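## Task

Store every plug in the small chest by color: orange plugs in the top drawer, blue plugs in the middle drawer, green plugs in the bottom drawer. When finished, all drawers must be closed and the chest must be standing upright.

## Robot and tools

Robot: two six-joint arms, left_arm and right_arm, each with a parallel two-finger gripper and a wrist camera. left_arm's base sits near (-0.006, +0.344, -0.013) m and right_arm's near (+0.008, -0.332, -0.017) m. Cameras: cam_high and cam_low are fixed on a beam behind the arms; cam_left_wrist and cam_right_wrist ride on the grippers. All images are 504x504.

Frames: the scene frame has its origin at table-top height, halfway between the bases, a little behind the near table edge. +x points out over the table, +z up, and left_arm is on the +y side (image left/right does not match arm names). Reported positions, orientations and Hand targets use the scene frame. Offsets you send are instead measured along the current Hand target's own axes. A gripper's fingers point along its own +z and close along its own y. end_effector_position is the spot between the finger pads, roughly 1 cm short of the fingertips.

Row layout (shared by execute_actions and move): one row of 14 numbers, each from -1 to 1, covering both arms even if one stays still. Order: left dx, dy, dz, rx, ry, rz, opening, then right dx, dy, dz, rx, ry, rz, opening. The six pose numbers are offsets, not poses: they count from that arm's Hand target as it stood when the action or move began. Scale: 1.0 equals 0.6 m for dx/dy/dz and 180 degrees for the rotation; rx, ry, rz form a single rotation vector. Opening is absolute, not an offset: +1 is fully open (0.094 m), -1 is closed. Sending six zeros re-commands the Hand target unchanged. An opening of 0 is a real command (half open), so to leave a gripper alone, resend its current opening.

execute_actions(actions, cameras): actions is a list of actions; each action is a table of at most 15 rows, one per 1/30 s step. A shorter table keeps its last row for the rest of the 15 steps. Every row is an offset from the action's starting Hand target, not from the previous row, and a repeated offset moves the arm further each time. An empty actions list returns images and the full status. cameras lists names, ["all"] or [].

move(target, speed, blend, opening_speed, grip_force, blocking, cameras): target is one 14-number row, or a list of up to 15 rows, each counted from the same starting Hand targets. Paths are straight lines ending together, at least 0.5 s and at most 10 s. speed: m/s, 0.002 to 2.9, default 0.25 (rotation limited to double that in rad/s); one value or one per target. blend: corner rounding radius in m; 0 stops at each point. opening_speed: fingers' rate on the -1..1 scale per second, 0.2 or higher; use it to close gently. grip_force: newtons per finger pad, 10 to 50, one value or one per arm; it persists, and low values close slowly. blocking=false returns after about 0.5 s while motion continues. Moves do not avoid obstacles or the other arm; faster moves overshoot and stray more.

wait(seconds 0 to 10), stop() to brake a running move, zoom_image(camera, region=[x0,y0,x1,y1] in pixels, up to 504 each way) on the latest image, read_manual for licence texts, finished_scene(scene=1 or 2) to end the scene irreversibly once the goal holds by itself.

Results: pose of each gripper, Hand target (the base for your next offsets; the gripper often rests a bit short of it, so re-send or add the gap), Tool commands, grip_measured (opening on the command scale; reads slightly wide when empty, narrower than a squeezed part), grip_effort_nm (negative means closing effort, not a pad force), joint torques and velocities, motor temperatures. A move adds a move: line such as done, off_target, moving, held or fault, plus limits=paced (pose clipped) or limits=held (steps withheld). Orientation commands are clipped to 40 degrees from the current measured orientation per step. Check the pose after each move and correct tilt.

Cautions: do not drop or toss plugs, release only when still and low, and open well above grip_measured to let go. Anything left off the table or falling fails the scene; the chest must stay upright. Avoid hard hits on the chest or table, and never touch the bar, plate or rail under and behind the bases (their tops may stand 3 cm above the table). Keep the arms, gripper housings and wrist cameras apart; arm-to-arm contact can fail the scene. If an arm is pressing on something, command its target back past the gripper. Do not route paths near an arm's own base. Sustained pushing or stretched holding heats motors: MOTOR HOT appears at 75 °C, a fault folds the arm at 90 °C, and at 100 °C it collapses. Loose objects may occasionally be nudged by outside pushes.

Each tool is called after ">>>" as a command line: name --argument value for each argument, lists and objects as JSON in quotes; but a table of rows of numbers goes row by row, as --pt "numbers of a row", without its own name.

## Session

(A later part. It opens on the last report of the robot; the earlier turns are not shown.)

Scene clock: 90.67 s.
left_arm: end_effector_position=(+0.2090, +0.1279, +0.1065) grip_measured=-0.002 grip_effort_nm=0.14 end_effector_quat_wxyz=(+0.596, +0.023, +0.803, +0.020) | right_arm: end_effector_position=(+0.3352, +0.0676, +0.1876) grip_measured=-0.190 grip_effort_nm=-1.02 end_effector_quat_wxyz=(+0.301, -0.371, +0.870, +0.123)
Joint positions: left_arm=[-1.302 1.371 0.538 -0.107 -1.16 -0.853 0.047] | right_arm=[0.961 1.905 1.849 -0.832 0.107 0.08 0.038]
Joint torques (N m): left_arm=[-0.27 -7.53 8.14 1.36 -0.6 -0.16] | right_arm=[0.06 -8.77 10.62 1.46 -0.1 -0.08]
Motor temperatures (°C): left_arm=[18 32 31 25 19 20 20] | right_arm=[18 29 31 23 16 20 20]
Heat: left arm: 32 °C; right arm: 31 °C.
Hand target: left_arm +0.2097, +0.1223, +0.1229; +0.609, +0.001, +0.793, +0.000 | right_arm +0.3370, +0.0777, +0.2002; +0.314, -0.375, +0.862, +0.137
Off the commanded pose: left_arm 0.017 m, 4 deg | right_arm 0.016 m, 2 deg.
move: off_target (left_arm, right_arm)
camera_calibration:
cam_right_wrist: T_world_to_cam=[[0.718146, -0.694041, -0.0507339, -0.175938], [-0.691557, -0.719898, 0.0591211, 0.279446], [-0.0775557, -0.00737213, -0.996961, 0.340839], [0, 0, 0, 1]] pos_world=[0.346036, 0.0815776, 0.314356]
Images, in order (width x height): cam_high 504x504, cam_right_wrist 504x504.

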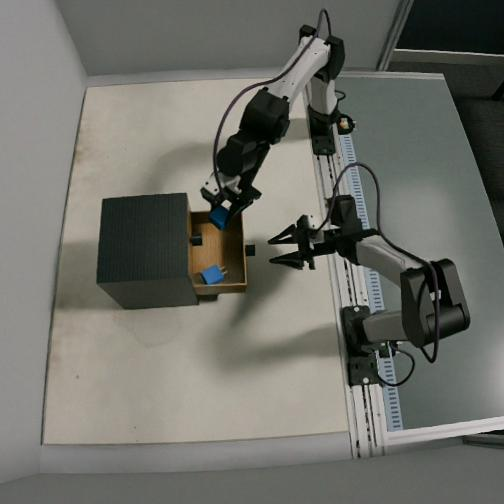

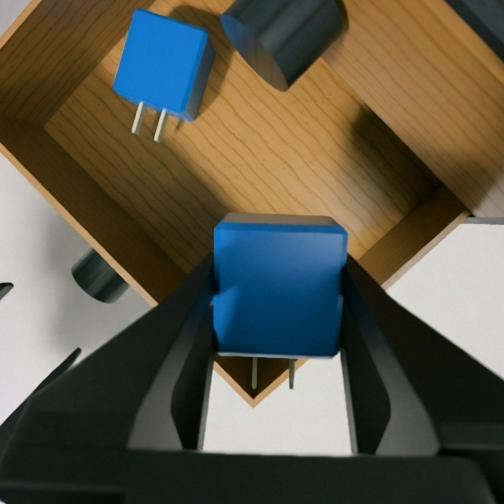

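>>> move --pt "0 0 0 0 0 0 0 0.062 0 0.118 0 0 0 -0.6" --pt "0 0 0 0 0 0 0 0.062 0 0.118 0 0 0 0" --pt "0 0 0 0 0 0 0 0.062 0 -0.08 0 0 0 0" --pt "0 0 0 0 0 0 0.5 0.309 -0.179 -0.216 0 0 0 0.2" --pt "-0.072 -0.015 0.3207 0 0 0 0.5 0.309 -0.179 -0.216 0 0 0 0.2" --pt "-0.0455 -0.013 0.2207 0 0 0 0.5 0.309 -0.179 -0.216 0 0 0 0.2" --pt "-0.158 -0.012 0.1905 0 0 0 0 0.309 -0.179 -0.216 0 0 0 0.2" --speed '[0.13,0.1,0.3,0.35,0.13,0.2,0.2]' --blend '[0,0,0.03,0,0,0.01,0]' --opening_speed 1.5 --cameras '["all"]'

Scene clock: 100.90 s.
left_arm: end_effector_position=(+0.3416, +0.1148, +0.1652) grip_measured=+0.003 grip_effort_nm=-0.12 end_effector_quat_wxyz=(+0.593, +0.024, +0.805, +0.013) | right_arm: end_effector_position=(+0.2637, -0.1605, +0.1779) grip_measured=+0.198 grip_effort_nm=0.10 end_effector_quat_wxyz=(+0.310, -0.372, +0.865, +0.132)
Joint positions: left_arm=[-0.85 1.509 0.795 0.225 -0.794 -0.328 0.047] | right_arm=[0.524 1.077 1.022 -0.822 -0.186 -0.257 0.056]
Joint torques (N m): left_arm=[0.72 -9.85 8.87 2.04 -0.29 -0.21] | right_arm=[-0.79 -3.43 6.9 1.38 -0.24 -0.09]
Heat: left arm: 32 °C; right arm: 31 °C.
Hand target: left_arm +0.3446, +0.1150, +0.1849; +0.609, +0.000, +0.793, +0.000 | right_arm +0.2620, -0.1603, +0.1802; +0.314, -0.375, +0.862, +0.137
Off the commanded pose: left_arm 0.020 m, 4 deg | right_arm 0.003 m, 1 deg.
move: off_target (left_arm); target 4's new opening was sent with left_arm's hand 0.017 m and 4 deg from that target; target 7's new opening was sent with left_arm's hand 0.020 m and 4 deg from that target
camera_calibration:
cam_left_wrist: T_world_to_cam=[[0.0216118, -0.995147, -0.0959944, 0.131099], [-0.85096, 0.0320898, -0.524249, 0.385662], [0.524785, 0.0930174, -0.846137, 0.0756836], [0, 0, 0, 1]] pos_world=[0.285633, 0.111047, 0.278806]
cam_right_wrist: T_world_to_cam=[[0.72436, -0.687041, -0.0572533, -0.282825], [-0.686391, -0.726463, 0.0334458, 0.0685168], [-0.064571, 0.0150714, -0.997799, 0.324258], [0, 0, 0, 1]] pos_world=[0.272834, -0.149424, 0.30506]

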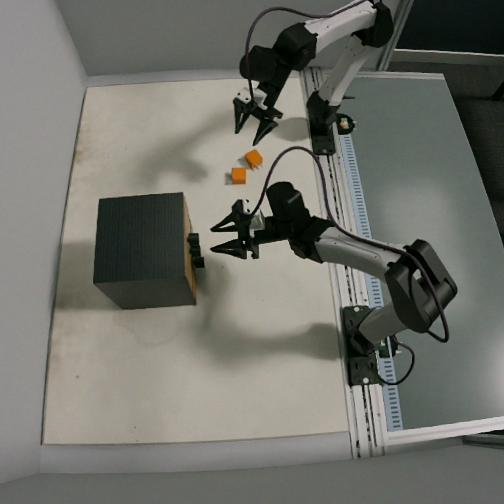

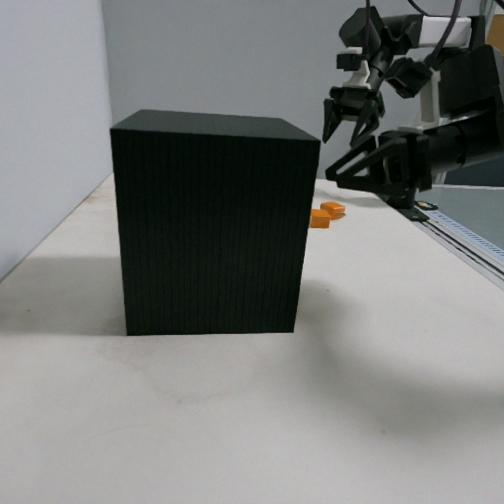

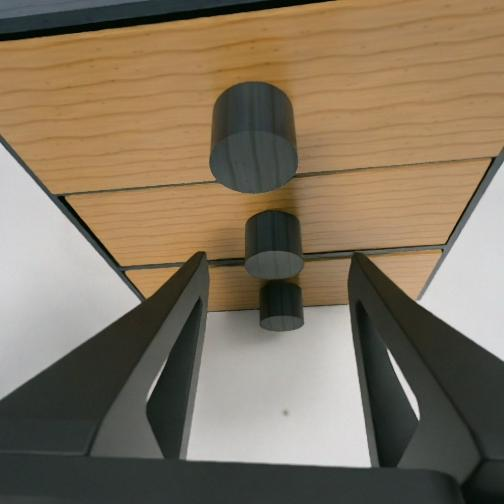

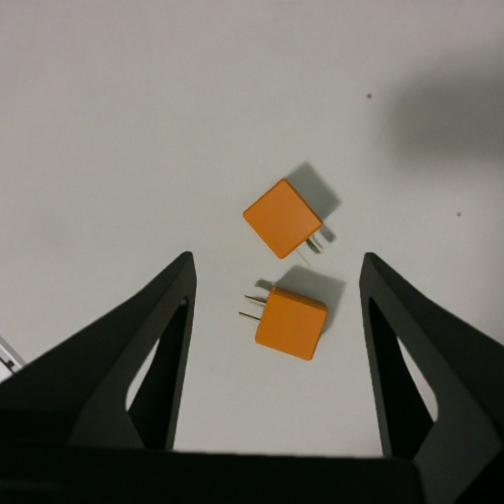

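>>> move --pt "-0.0367 0.0117 0.085 0 0 0 0 0.077 -0.0077 0.17 -0.1372 0.053 -0.196 0.3" --pt "-0.0367 0.0117 0.085 0 0 0 -0.9 0.131 -0.0077 0.234 -0.1372 0.053 -0.196 0.3" --pt "0.0151 0.0117 -0.108 0 0 0 -0.9 0.131 -0.0077 0.234 -0.1372 0.053 -0.196 0.3" --pt "0.0151 0.0117 -0.108 0 0 0 0 0.131 -0.0077 0.234 -0.1372 0.053 -0.196 0.3" --pt "0.035 0.0117 -0.19 0 0 0 0 0.131 -0.0077 0.234 -0.1372 0.053 -0.196 0.3" --speed 0.15 --opening_speed 1.5 --cameras '["all"]'

Scene clock: 111.97 s.
left_arm: end_effector_position=(+0.2297, +0.1228, +0.1790) grip_measured=-0.002 grip_effort_nm=0.14 end_effector_quat_wxyz=(+0.596, +0.022, +0.802, +0.016) | right_arm: end_effector_position=(+0.2840, -0.1436, +0.0219) grip_measured=+0.298 grip_effort_nm=0.10 end_effector_quat_wxyz=(-0.176, +0.682, -0.687, -0.178)
Joint positions: left_arm=[-1.209 1.241 0.727 -0.263 -1.096 -0.682 0.047] | right_arm=[0.396 1.652 0.989 -0.68 -0.461 -1.153 0.061]
Joint torques (N m): left_arm=[-0.1 -7.24 8.25 1.5 -0.61 -0.16] | right_arm=[-0.69 -5.96 6.04 0.77 -0.43 -0.08]
Heat: left arm: 32 °C; right arm: 31 °C.
Hand target: left_arm +0.2292, +0.1221, +0.1942; +0.609, +0.000, +0.793, +0.000 | right_arm +0.2859, -0.1414, +0.0222; -0.183, +0.683, -0.683, -0.183
Off the commanded pose: left_arm 0.015 m, 4 deg | right_arm 0.003 m, 1 deg.
move: off_target (left_arm); target 2's new opening was sent with left_arm's hand 0.018 m and 3 deg from that target; target 4's new opening was sent with left_arm's hand 0.018 m and 3 deg from that target
camera_calibration:
cam_left_wrist: T_world_to_cam=[[0.0275812, -0.994869, -0.0973382, 0.14171], [-0.846143, 0.0286113, -0.532187, 0.298215], [0.532242, 0.0970404, -0.841013, 0.142224], [0, 0, 0, 1]] pos_world=[0.172727, 0.11865, 0.292112]
cam_right_wrist: T_world_to_cam=[[0.997843, -0.0148366, -0.0639489, -0.27591], [-0.000837103, -0.976923, 0.213591, -0.134728], [-0.0656421, -0.213076, -0.974828, 0.136711], [0, 0, 0, 1]] pos_world=[0.284176, -0.106582, 0.144402]

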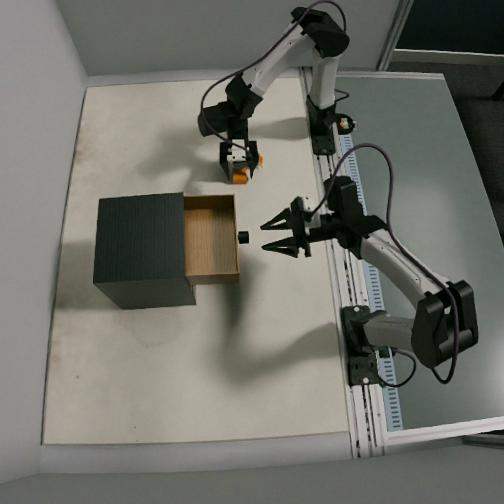

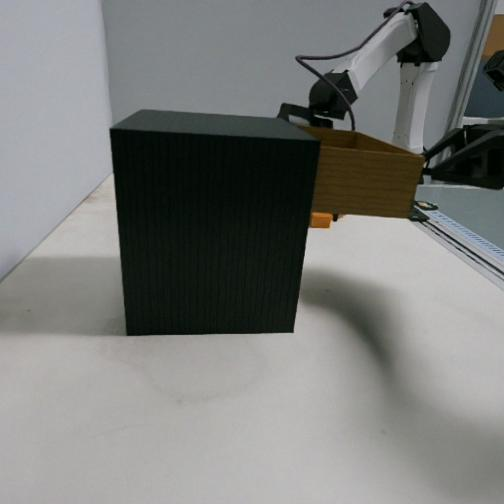

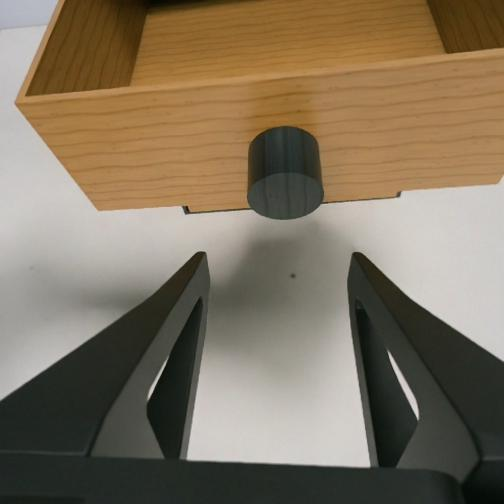

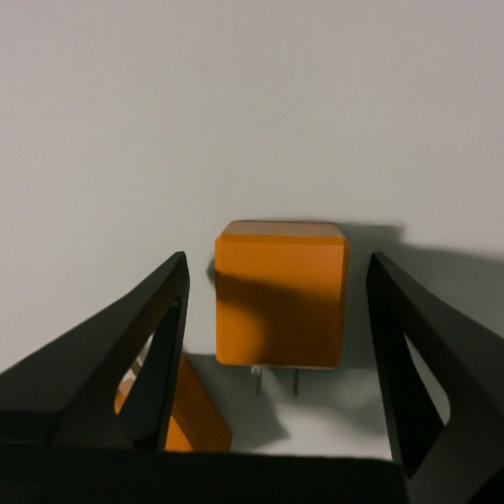

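>>> move --pt "0 0 0 0 0 0 0 0 0 0 0 0 0 -0.6" --pt "0 0 0 0 0 0 0 -0.2 0 -0.346 0 0 0 -0.6" --pt "0 0 0 0 0 0 0 -0.6455 -0.102 -0.1047 0.1372 -0.053 0.196 -0.6" --pt "0 0 0 0 0 0 0 -0.579 -0.102 0.0108 0.1372 -0.053 0.196 -0.6" --pt "0 0 0 0 0 0 0 -0.579 -0.102 0.0108 0.1372 -0.053 0.196 0" --pt "0 0 0 0 0 0 0 -0.575 -0.0137 -0.1687 0.1372 -0.053 0.196 0" --pt "0 0 0 0 0 0 0 -0.061 0.06 -0.269 0.1372 -0.053 0.196 0.3" --speed '[0.1,0.3,0.35,0.15,0.1,0.3,0.4]' --blend '[0,0.04,0,0,0,0.03,0]' --opening_speed 1.5 --cameras '["all"]'

Scene clock: 121.40 s.
left_arm: end_effector_position=(+0.2296, +0.1230, +0.1789) grip_measured=-0.002 grip_effort_nm=0.14 end_effector_quat_wxyz=(+0.596, +0.022, +0.802, +0.016) | right_arm: end_effector_position=(+0.2471, -0.1928, +0.1762) grip_measured=+0.298 grip_effort_nm=0.10 end_effector_quat_wxyz=(+0.302, -0.371, +0.868, +0.132)
Joint positions: left_arm=[-1.209 1.241 0.727 -0.265 -1.097 -0.684 0.047] | right_arm=[0.397 0.984 0.986 -0.918 -0.267 -0.359 0.061]
Joint torques (N m): left_arm=[0.05 -6.99 8.38 1.58 -0.6 -0.17] | right_arm=[-0.77 -2.07 6.84 1.52 -0.28 -0.09]
Heat: left arm: 31 °C; right arm: 31 °C.
Hand target: left_arm +0.2292, +0.1221, +0.1942; +0.609, +0.000, +0.793, +0.000 | right_arm +0.2499, -0.1905, +0.1802; +0.313, -0.375, +0.862, +0.137
Off the commanded pose: left_arm 0.015 m, 4 deg | right_arm 0.005 m, 2 deg.
elbow stopped short (right arm): the move would have taken joint 3 (elbow) straighter than the controller allows.
move: off_target (left_arm); target 5's new opening was sent with right_arm's hand 0.020 m and 4 deg from that target
camera_calibration:
cam_left_wrist: T_world_to_cam=[[0.0282643, -0.994812, -0.0977284, 0.141789], [-0.846308, 0.0282124, -0.531946, 0.298165], [0.531944, 0.0977434, -0.84112, 0.142129], [0, 0, 0, 1]] pos_world=[0.172728, 0.11875, 0.292012]
cam_right_wrist: T_world_to_cam=[[0.723402, -0.687358, -0.0650299, -0.291595], [-0.685651, -0.726263, 0.0492309, 0.0307354], [-0.0810681, 0.0089741, -0.996668, 0.32471], [0, 0, 0, 1]] pos_world=[0.258338, -0.181022, 0.303152]

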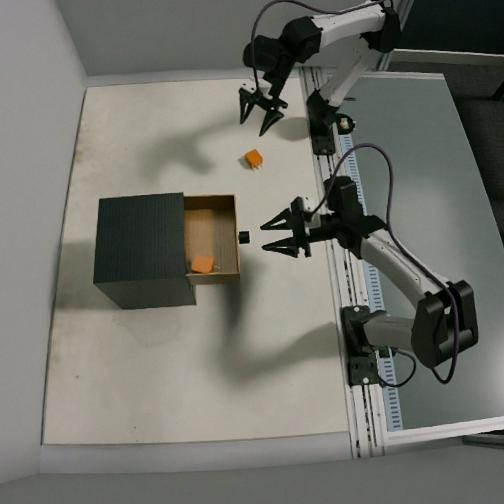

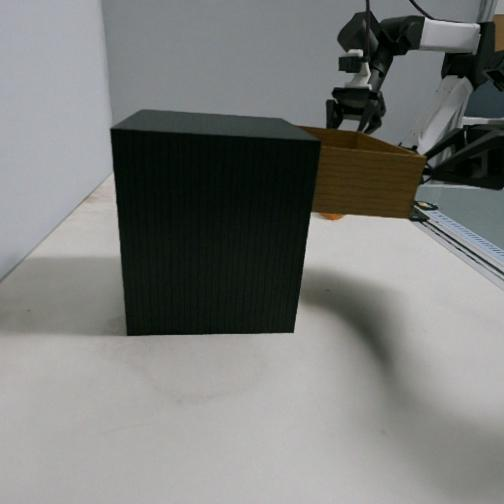

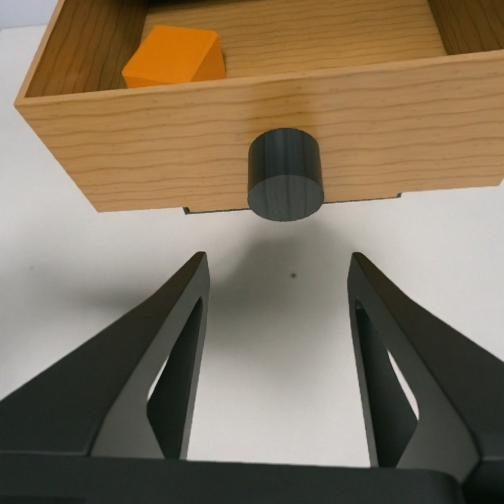

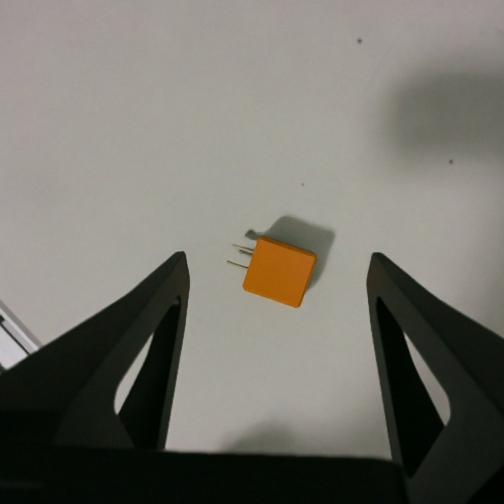

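>>> move --pt "0 0 0 0 0 0 0 0.12 -0.001 0.11 -0.19 0.1191 -0.365 0.4" --pt "0 0 0 0 0 0 0 0.184 -0.001 0.187 -0.19 0.1191 -0.365 0.4" --speed '[0.35,0.15]' --cameras '["cam_right_wrist"]'

Scene clock: 127.23 s.
left_arm: end_effector_position=(+0.2296, +0.1230, +0.1789) grip_measured=-0.002 grip_effort_nm=0.14 end_effector_quat_wxyz=(+0.596, +0.022, +0.802, +0.016) | right_arm: end_effector_position=(+0.2415, -0.2002, +0.0255) grip_measured=+0.398 grip_effort_nm=0.10 end_effector_quat_wxyz=(-0.067, +0.858, -0.497, -0.115)
Joint positions: left_arm=[-1.209 1.241 0.727 -0.265 -1.097 -0.684 0.047] | right_arm=[0.38 1.6 1.019 -1.002 -0.255 -1.747 0.066]
Joint torques (N m): left_arm=[-0.31 -7.24 8.27 1.58 -0.59 -0.2] | right_arm=[-0.03 -5.11 5.61 0.27 -0.13 -0.09]
Heat: left arm: 31 °C; right arm: 31 °C.
Hand target: left_arm +0.2292, +0.1221, +0.1942; +0.609, +0.000, +0.793, +0.000 | right_arm +0.2418, -0.1999, +0.0232; -0.065, +0.861, -0.491, -0.114
Off the commanded pose: left_arm 0.015 m, 4 deg | right_arm 0.002 m, 1 deg.
move: off_target (left_arm)
camera_calibration:
cam_right_wrist: T_world_to_cam=[[0.877447, 0.476469, -0.0553564, -0.106818], [0.450183, -0.77816, 0.437952, -0.265615], [0.165594, -0.409201, -0.897292, 0.0282067], [0, 0, 0, 1]] pos_world=[0.208632, -0.144253, 0.135723]
Images, in order (width x height): cam_right_wrist 504x504.

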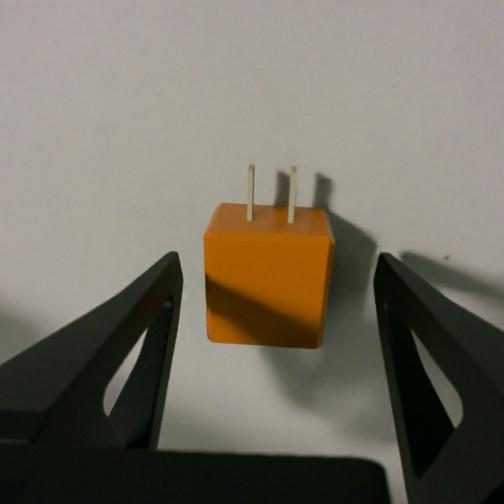

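>>> move --pt "0 0 0 0 0 0 0 0 0 0.007 0 0 0 0.4" --pt "0 0 0 0 0 0 0 0 0 0.007 0 0 0 -0.6" --pt "0 0 0 0 0 0 0 -0.086 0 -0.322 0 0 0 -0.6" --pt "0 0 0 0 0 0 0 -0.409 -0.398 -0.3167 0.19 -0.1191 0.365 -0.6" --pt "0 0 0 0 0 0 0 -0.3743 -0.398 -0.188 0.19 -0.1191 0.365 -0.6" --speed '[0.15,0.1,0.3,0.35,0.15]' --blend '[0,0,0.04,0,0]' --opening_speed 1.5 --cameras '["cam_high","cam_right_wrist"]'

Scene clock: 135.47 s.
left_arm: end_effector_position=(+0.2296, +0.1230, +0.1789) grip_measured=-0.002 grip_effort_nm=0.14 end_effector_quat_wxyz=(+0.596, +0.022, +0.802, +0.016) | right_arm: end_effector_position=(+0.3614, +0.0919, +0.1999) grip_measured=-0.198 grip_effort_nm=-1.02 end_effector_quat_wxyz=(+0.335, -0.369, +0.854, +0.148)
Joint positions: left_arm=[-1.209 1.241 0.727 -0.265 -1.097 -0.684 0.047] | right_arm=[0.94 1.985 1.954 -0.767 0.078 0.055 0.038]
Joint torques (N m): left_arm=[-0.12 -7.01 8.16 1.58 -0.56 -0.19] | right_arm=[-0.06 -11.54 5.07 1.1 0.03 0.01]
Heat: left arm: 31 °C; right arm: 31 °C.
Hand target: left_arm +0.2292, +0.1221, +0.1942; +0.609, +0.000, +0.793, +0.000 | right_arm +0.3519, +0.0831, +0.1907; +0.314, -0.375, +0.862, +0.137
Off the commanded pose: left_arm 0.015 m, 4 deg | right_arm 0.016 m, 3 deg.
move: off_target (left_arm, right_arm)
camera_calibration:
cam_right_wrist: T_world_to_cam=[[0.731518, -0.678677, -0.0654135, -0.180636], [-0.681218, -0.731536, -0.0282319, 0.329099], [-0.028692, 0.065213, -0.997459, 0.331039], [0, 0, 0, 1]] pos_world=[0.365825, 0.0965663, 0.327673]
Images, in order (width x height): cam_high 504x504, cam_right_wrist 504x504.

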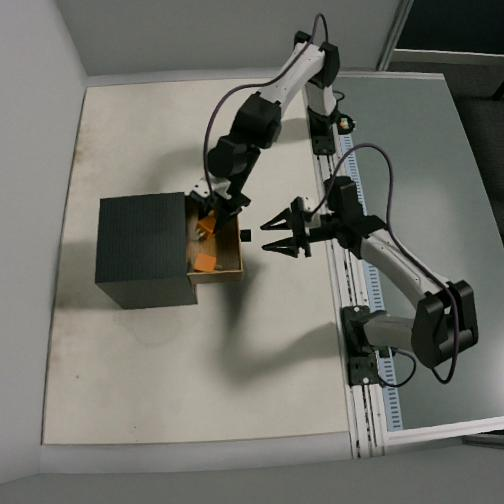

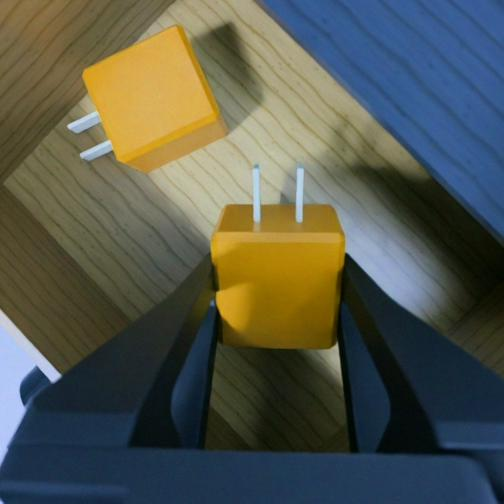

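>>> move --pt "0 0 0 0 0 0 0.5 0.016 0 0.019 0 0 0 -0.6" --pt "0 0 0 0 0 0 0.5 0.016 0 0.019 0 0 0 0" --pt "0 0 0 0 0 0 0.5 0.016 0 -0.2 0 0 0 0" --pt "0 0 0 0 0 0 0.5 0.321 -0.197 -0.3345 0 0 0 0" --pt "-0.063 -0.01 0.2985 0 0 0 0.5 0.321 -0.197 -0.3345 0 0 0 0" --pt "-0.03 -0.01 0.13 0 0 0 0.5 0.321 -0.197 -0.3345 0 0 0 0" --speed '[0.1,0.1,0.3,0.4,0.12,0.2]' --blend '[0,0,0.03,0,0,0]' --opening_speed 1.5 --cameras '["all"]'

>>> zoom_image --camera "cam_high" --region '[80, 170, 260, 320]'

Scene clock: 144.10 s.
left_arm: end_effector_position=(+0.3110, +0.1132, +0.1791) grip_measured=+0.498 grip_effort_nm=0.13 end_effector_quat_wxyz=(+0.597, +0.019, +0.802, +0.010) | right_arm: end_effector_position=(+0.2506, -0.2008, +0.2204) grip_measured=-0.002 grip_effort_nm=0.10 end_effector_quat_wxyz=(+0.314, -0.372, +0.864, +0.132)
Joint positions: left_arm=[-0.939 1.414 0.778 0.116 -0.876 -0.391 0.07] | right_arm=[0.344 1.015 1.169 -1.056 -0.3 -0.402 0.047]
Joint torques (N m): left_arm=[-0.08 -9.73 7.08 1.98 -0.34 -0.16] | right_arm=[-0.81 -1.59 6.64 1.33 -0.3 -0.09]
Heat: left arm: 32 °C; right arm: 31 °C.
Hand target: left_arm +0.3091, +0.1160, +0.1914; +0.609, +0.000, +0.793, +0.000 | right_arm +0.2498, -0.1998, +0.2203; +0.313, -0.375, +0.862, +0.137
Off the commanded pose: left_arm 0.013 m, 3 deg | right_arm 0.001 m, 1 deg.
move: off_target (left_arm); target 2's new opening was sent with right_arm's hand 0.030 m and 6 deg from that target
camera_calibration:
cam_left_wrist: T_world_to_cam=[[0.0259209, -0.996073, -0.0846584, 0.128279], [-0.844922, 0.0234302, -0.534376, 0.367889], [0.534261, 0.0853813, -0.840997, 0.100678], [0, 0, 0, 1]] pos_world=[0.253724, 0.11056, 0.292121]
cam_right_wrist: T_world_to_cam=[[0.724998, -0.686636, -0.0539373, -0.299443], [-0.686407, -0.726767, 0.0255932, 0.0304483], [-0.0567731, 0.0184679, -0.998216, 0.365246], [0, 0, 0, 1]] pos_world=[0.258732, -0.190225, 0.347664]

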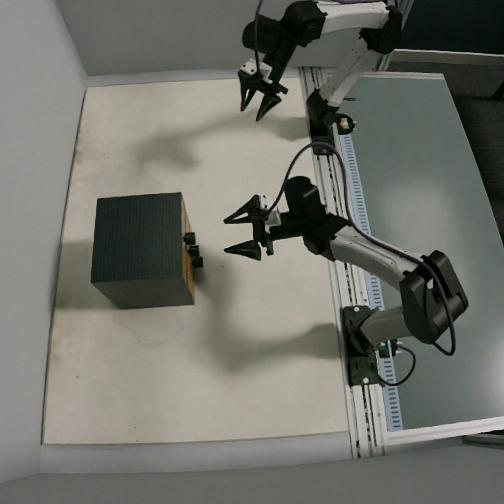

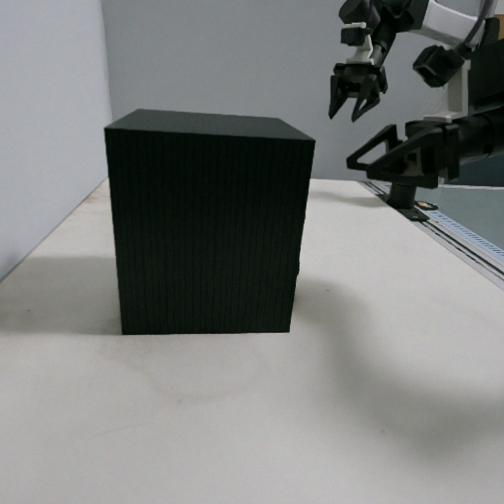

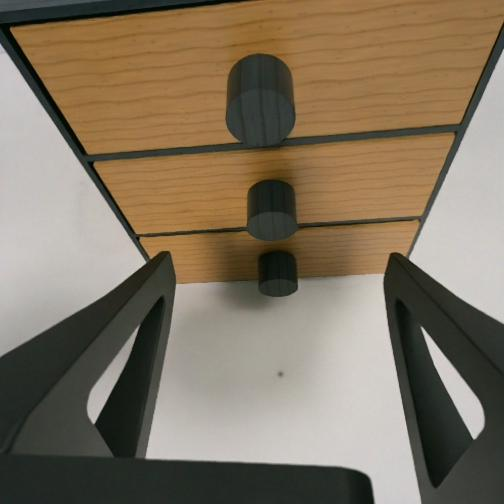

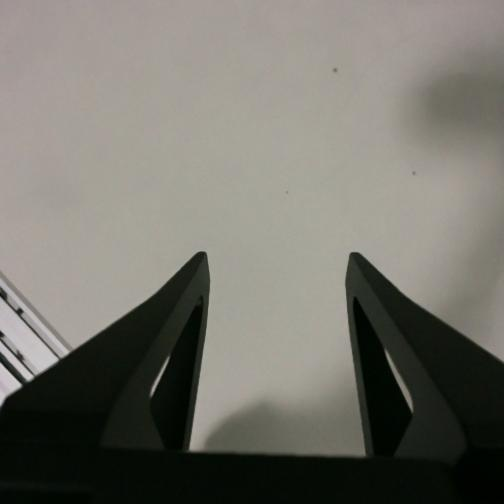

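Scaled by 2.800 from the camera's 504x504 image, which has a finer 720x720 frame.

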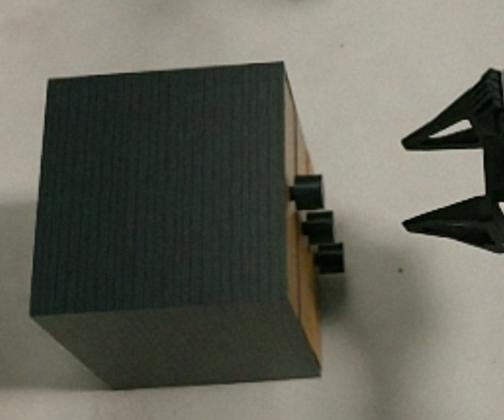

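>>> zoom_image --camera "cam_left_wrist" --region '[60, 0, 504, 310]'

>>> zoom_image --camera "cam_low" --region '[240, 120, 360, 350]'

Scaled by 1.135 from the camera's 504x504 image, which has a finer 720x720 frame.

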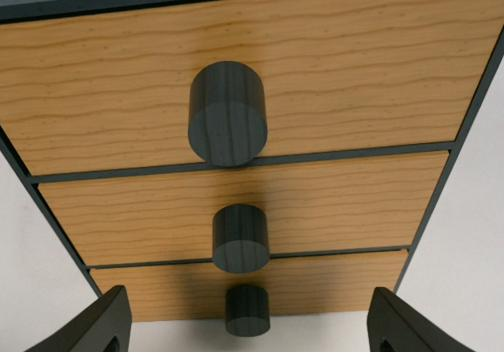

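Scaled by 2.191 from the camera's 504x504 image, which has a finer 720x720 frame.

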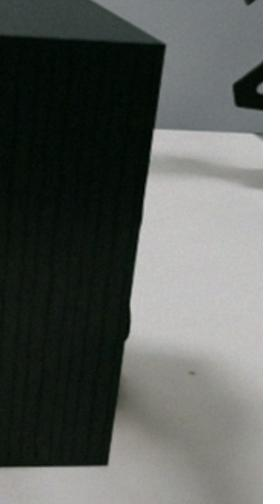

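Flush; done.

>>> finished_scene --scene 2

The scene is finished: the task was done.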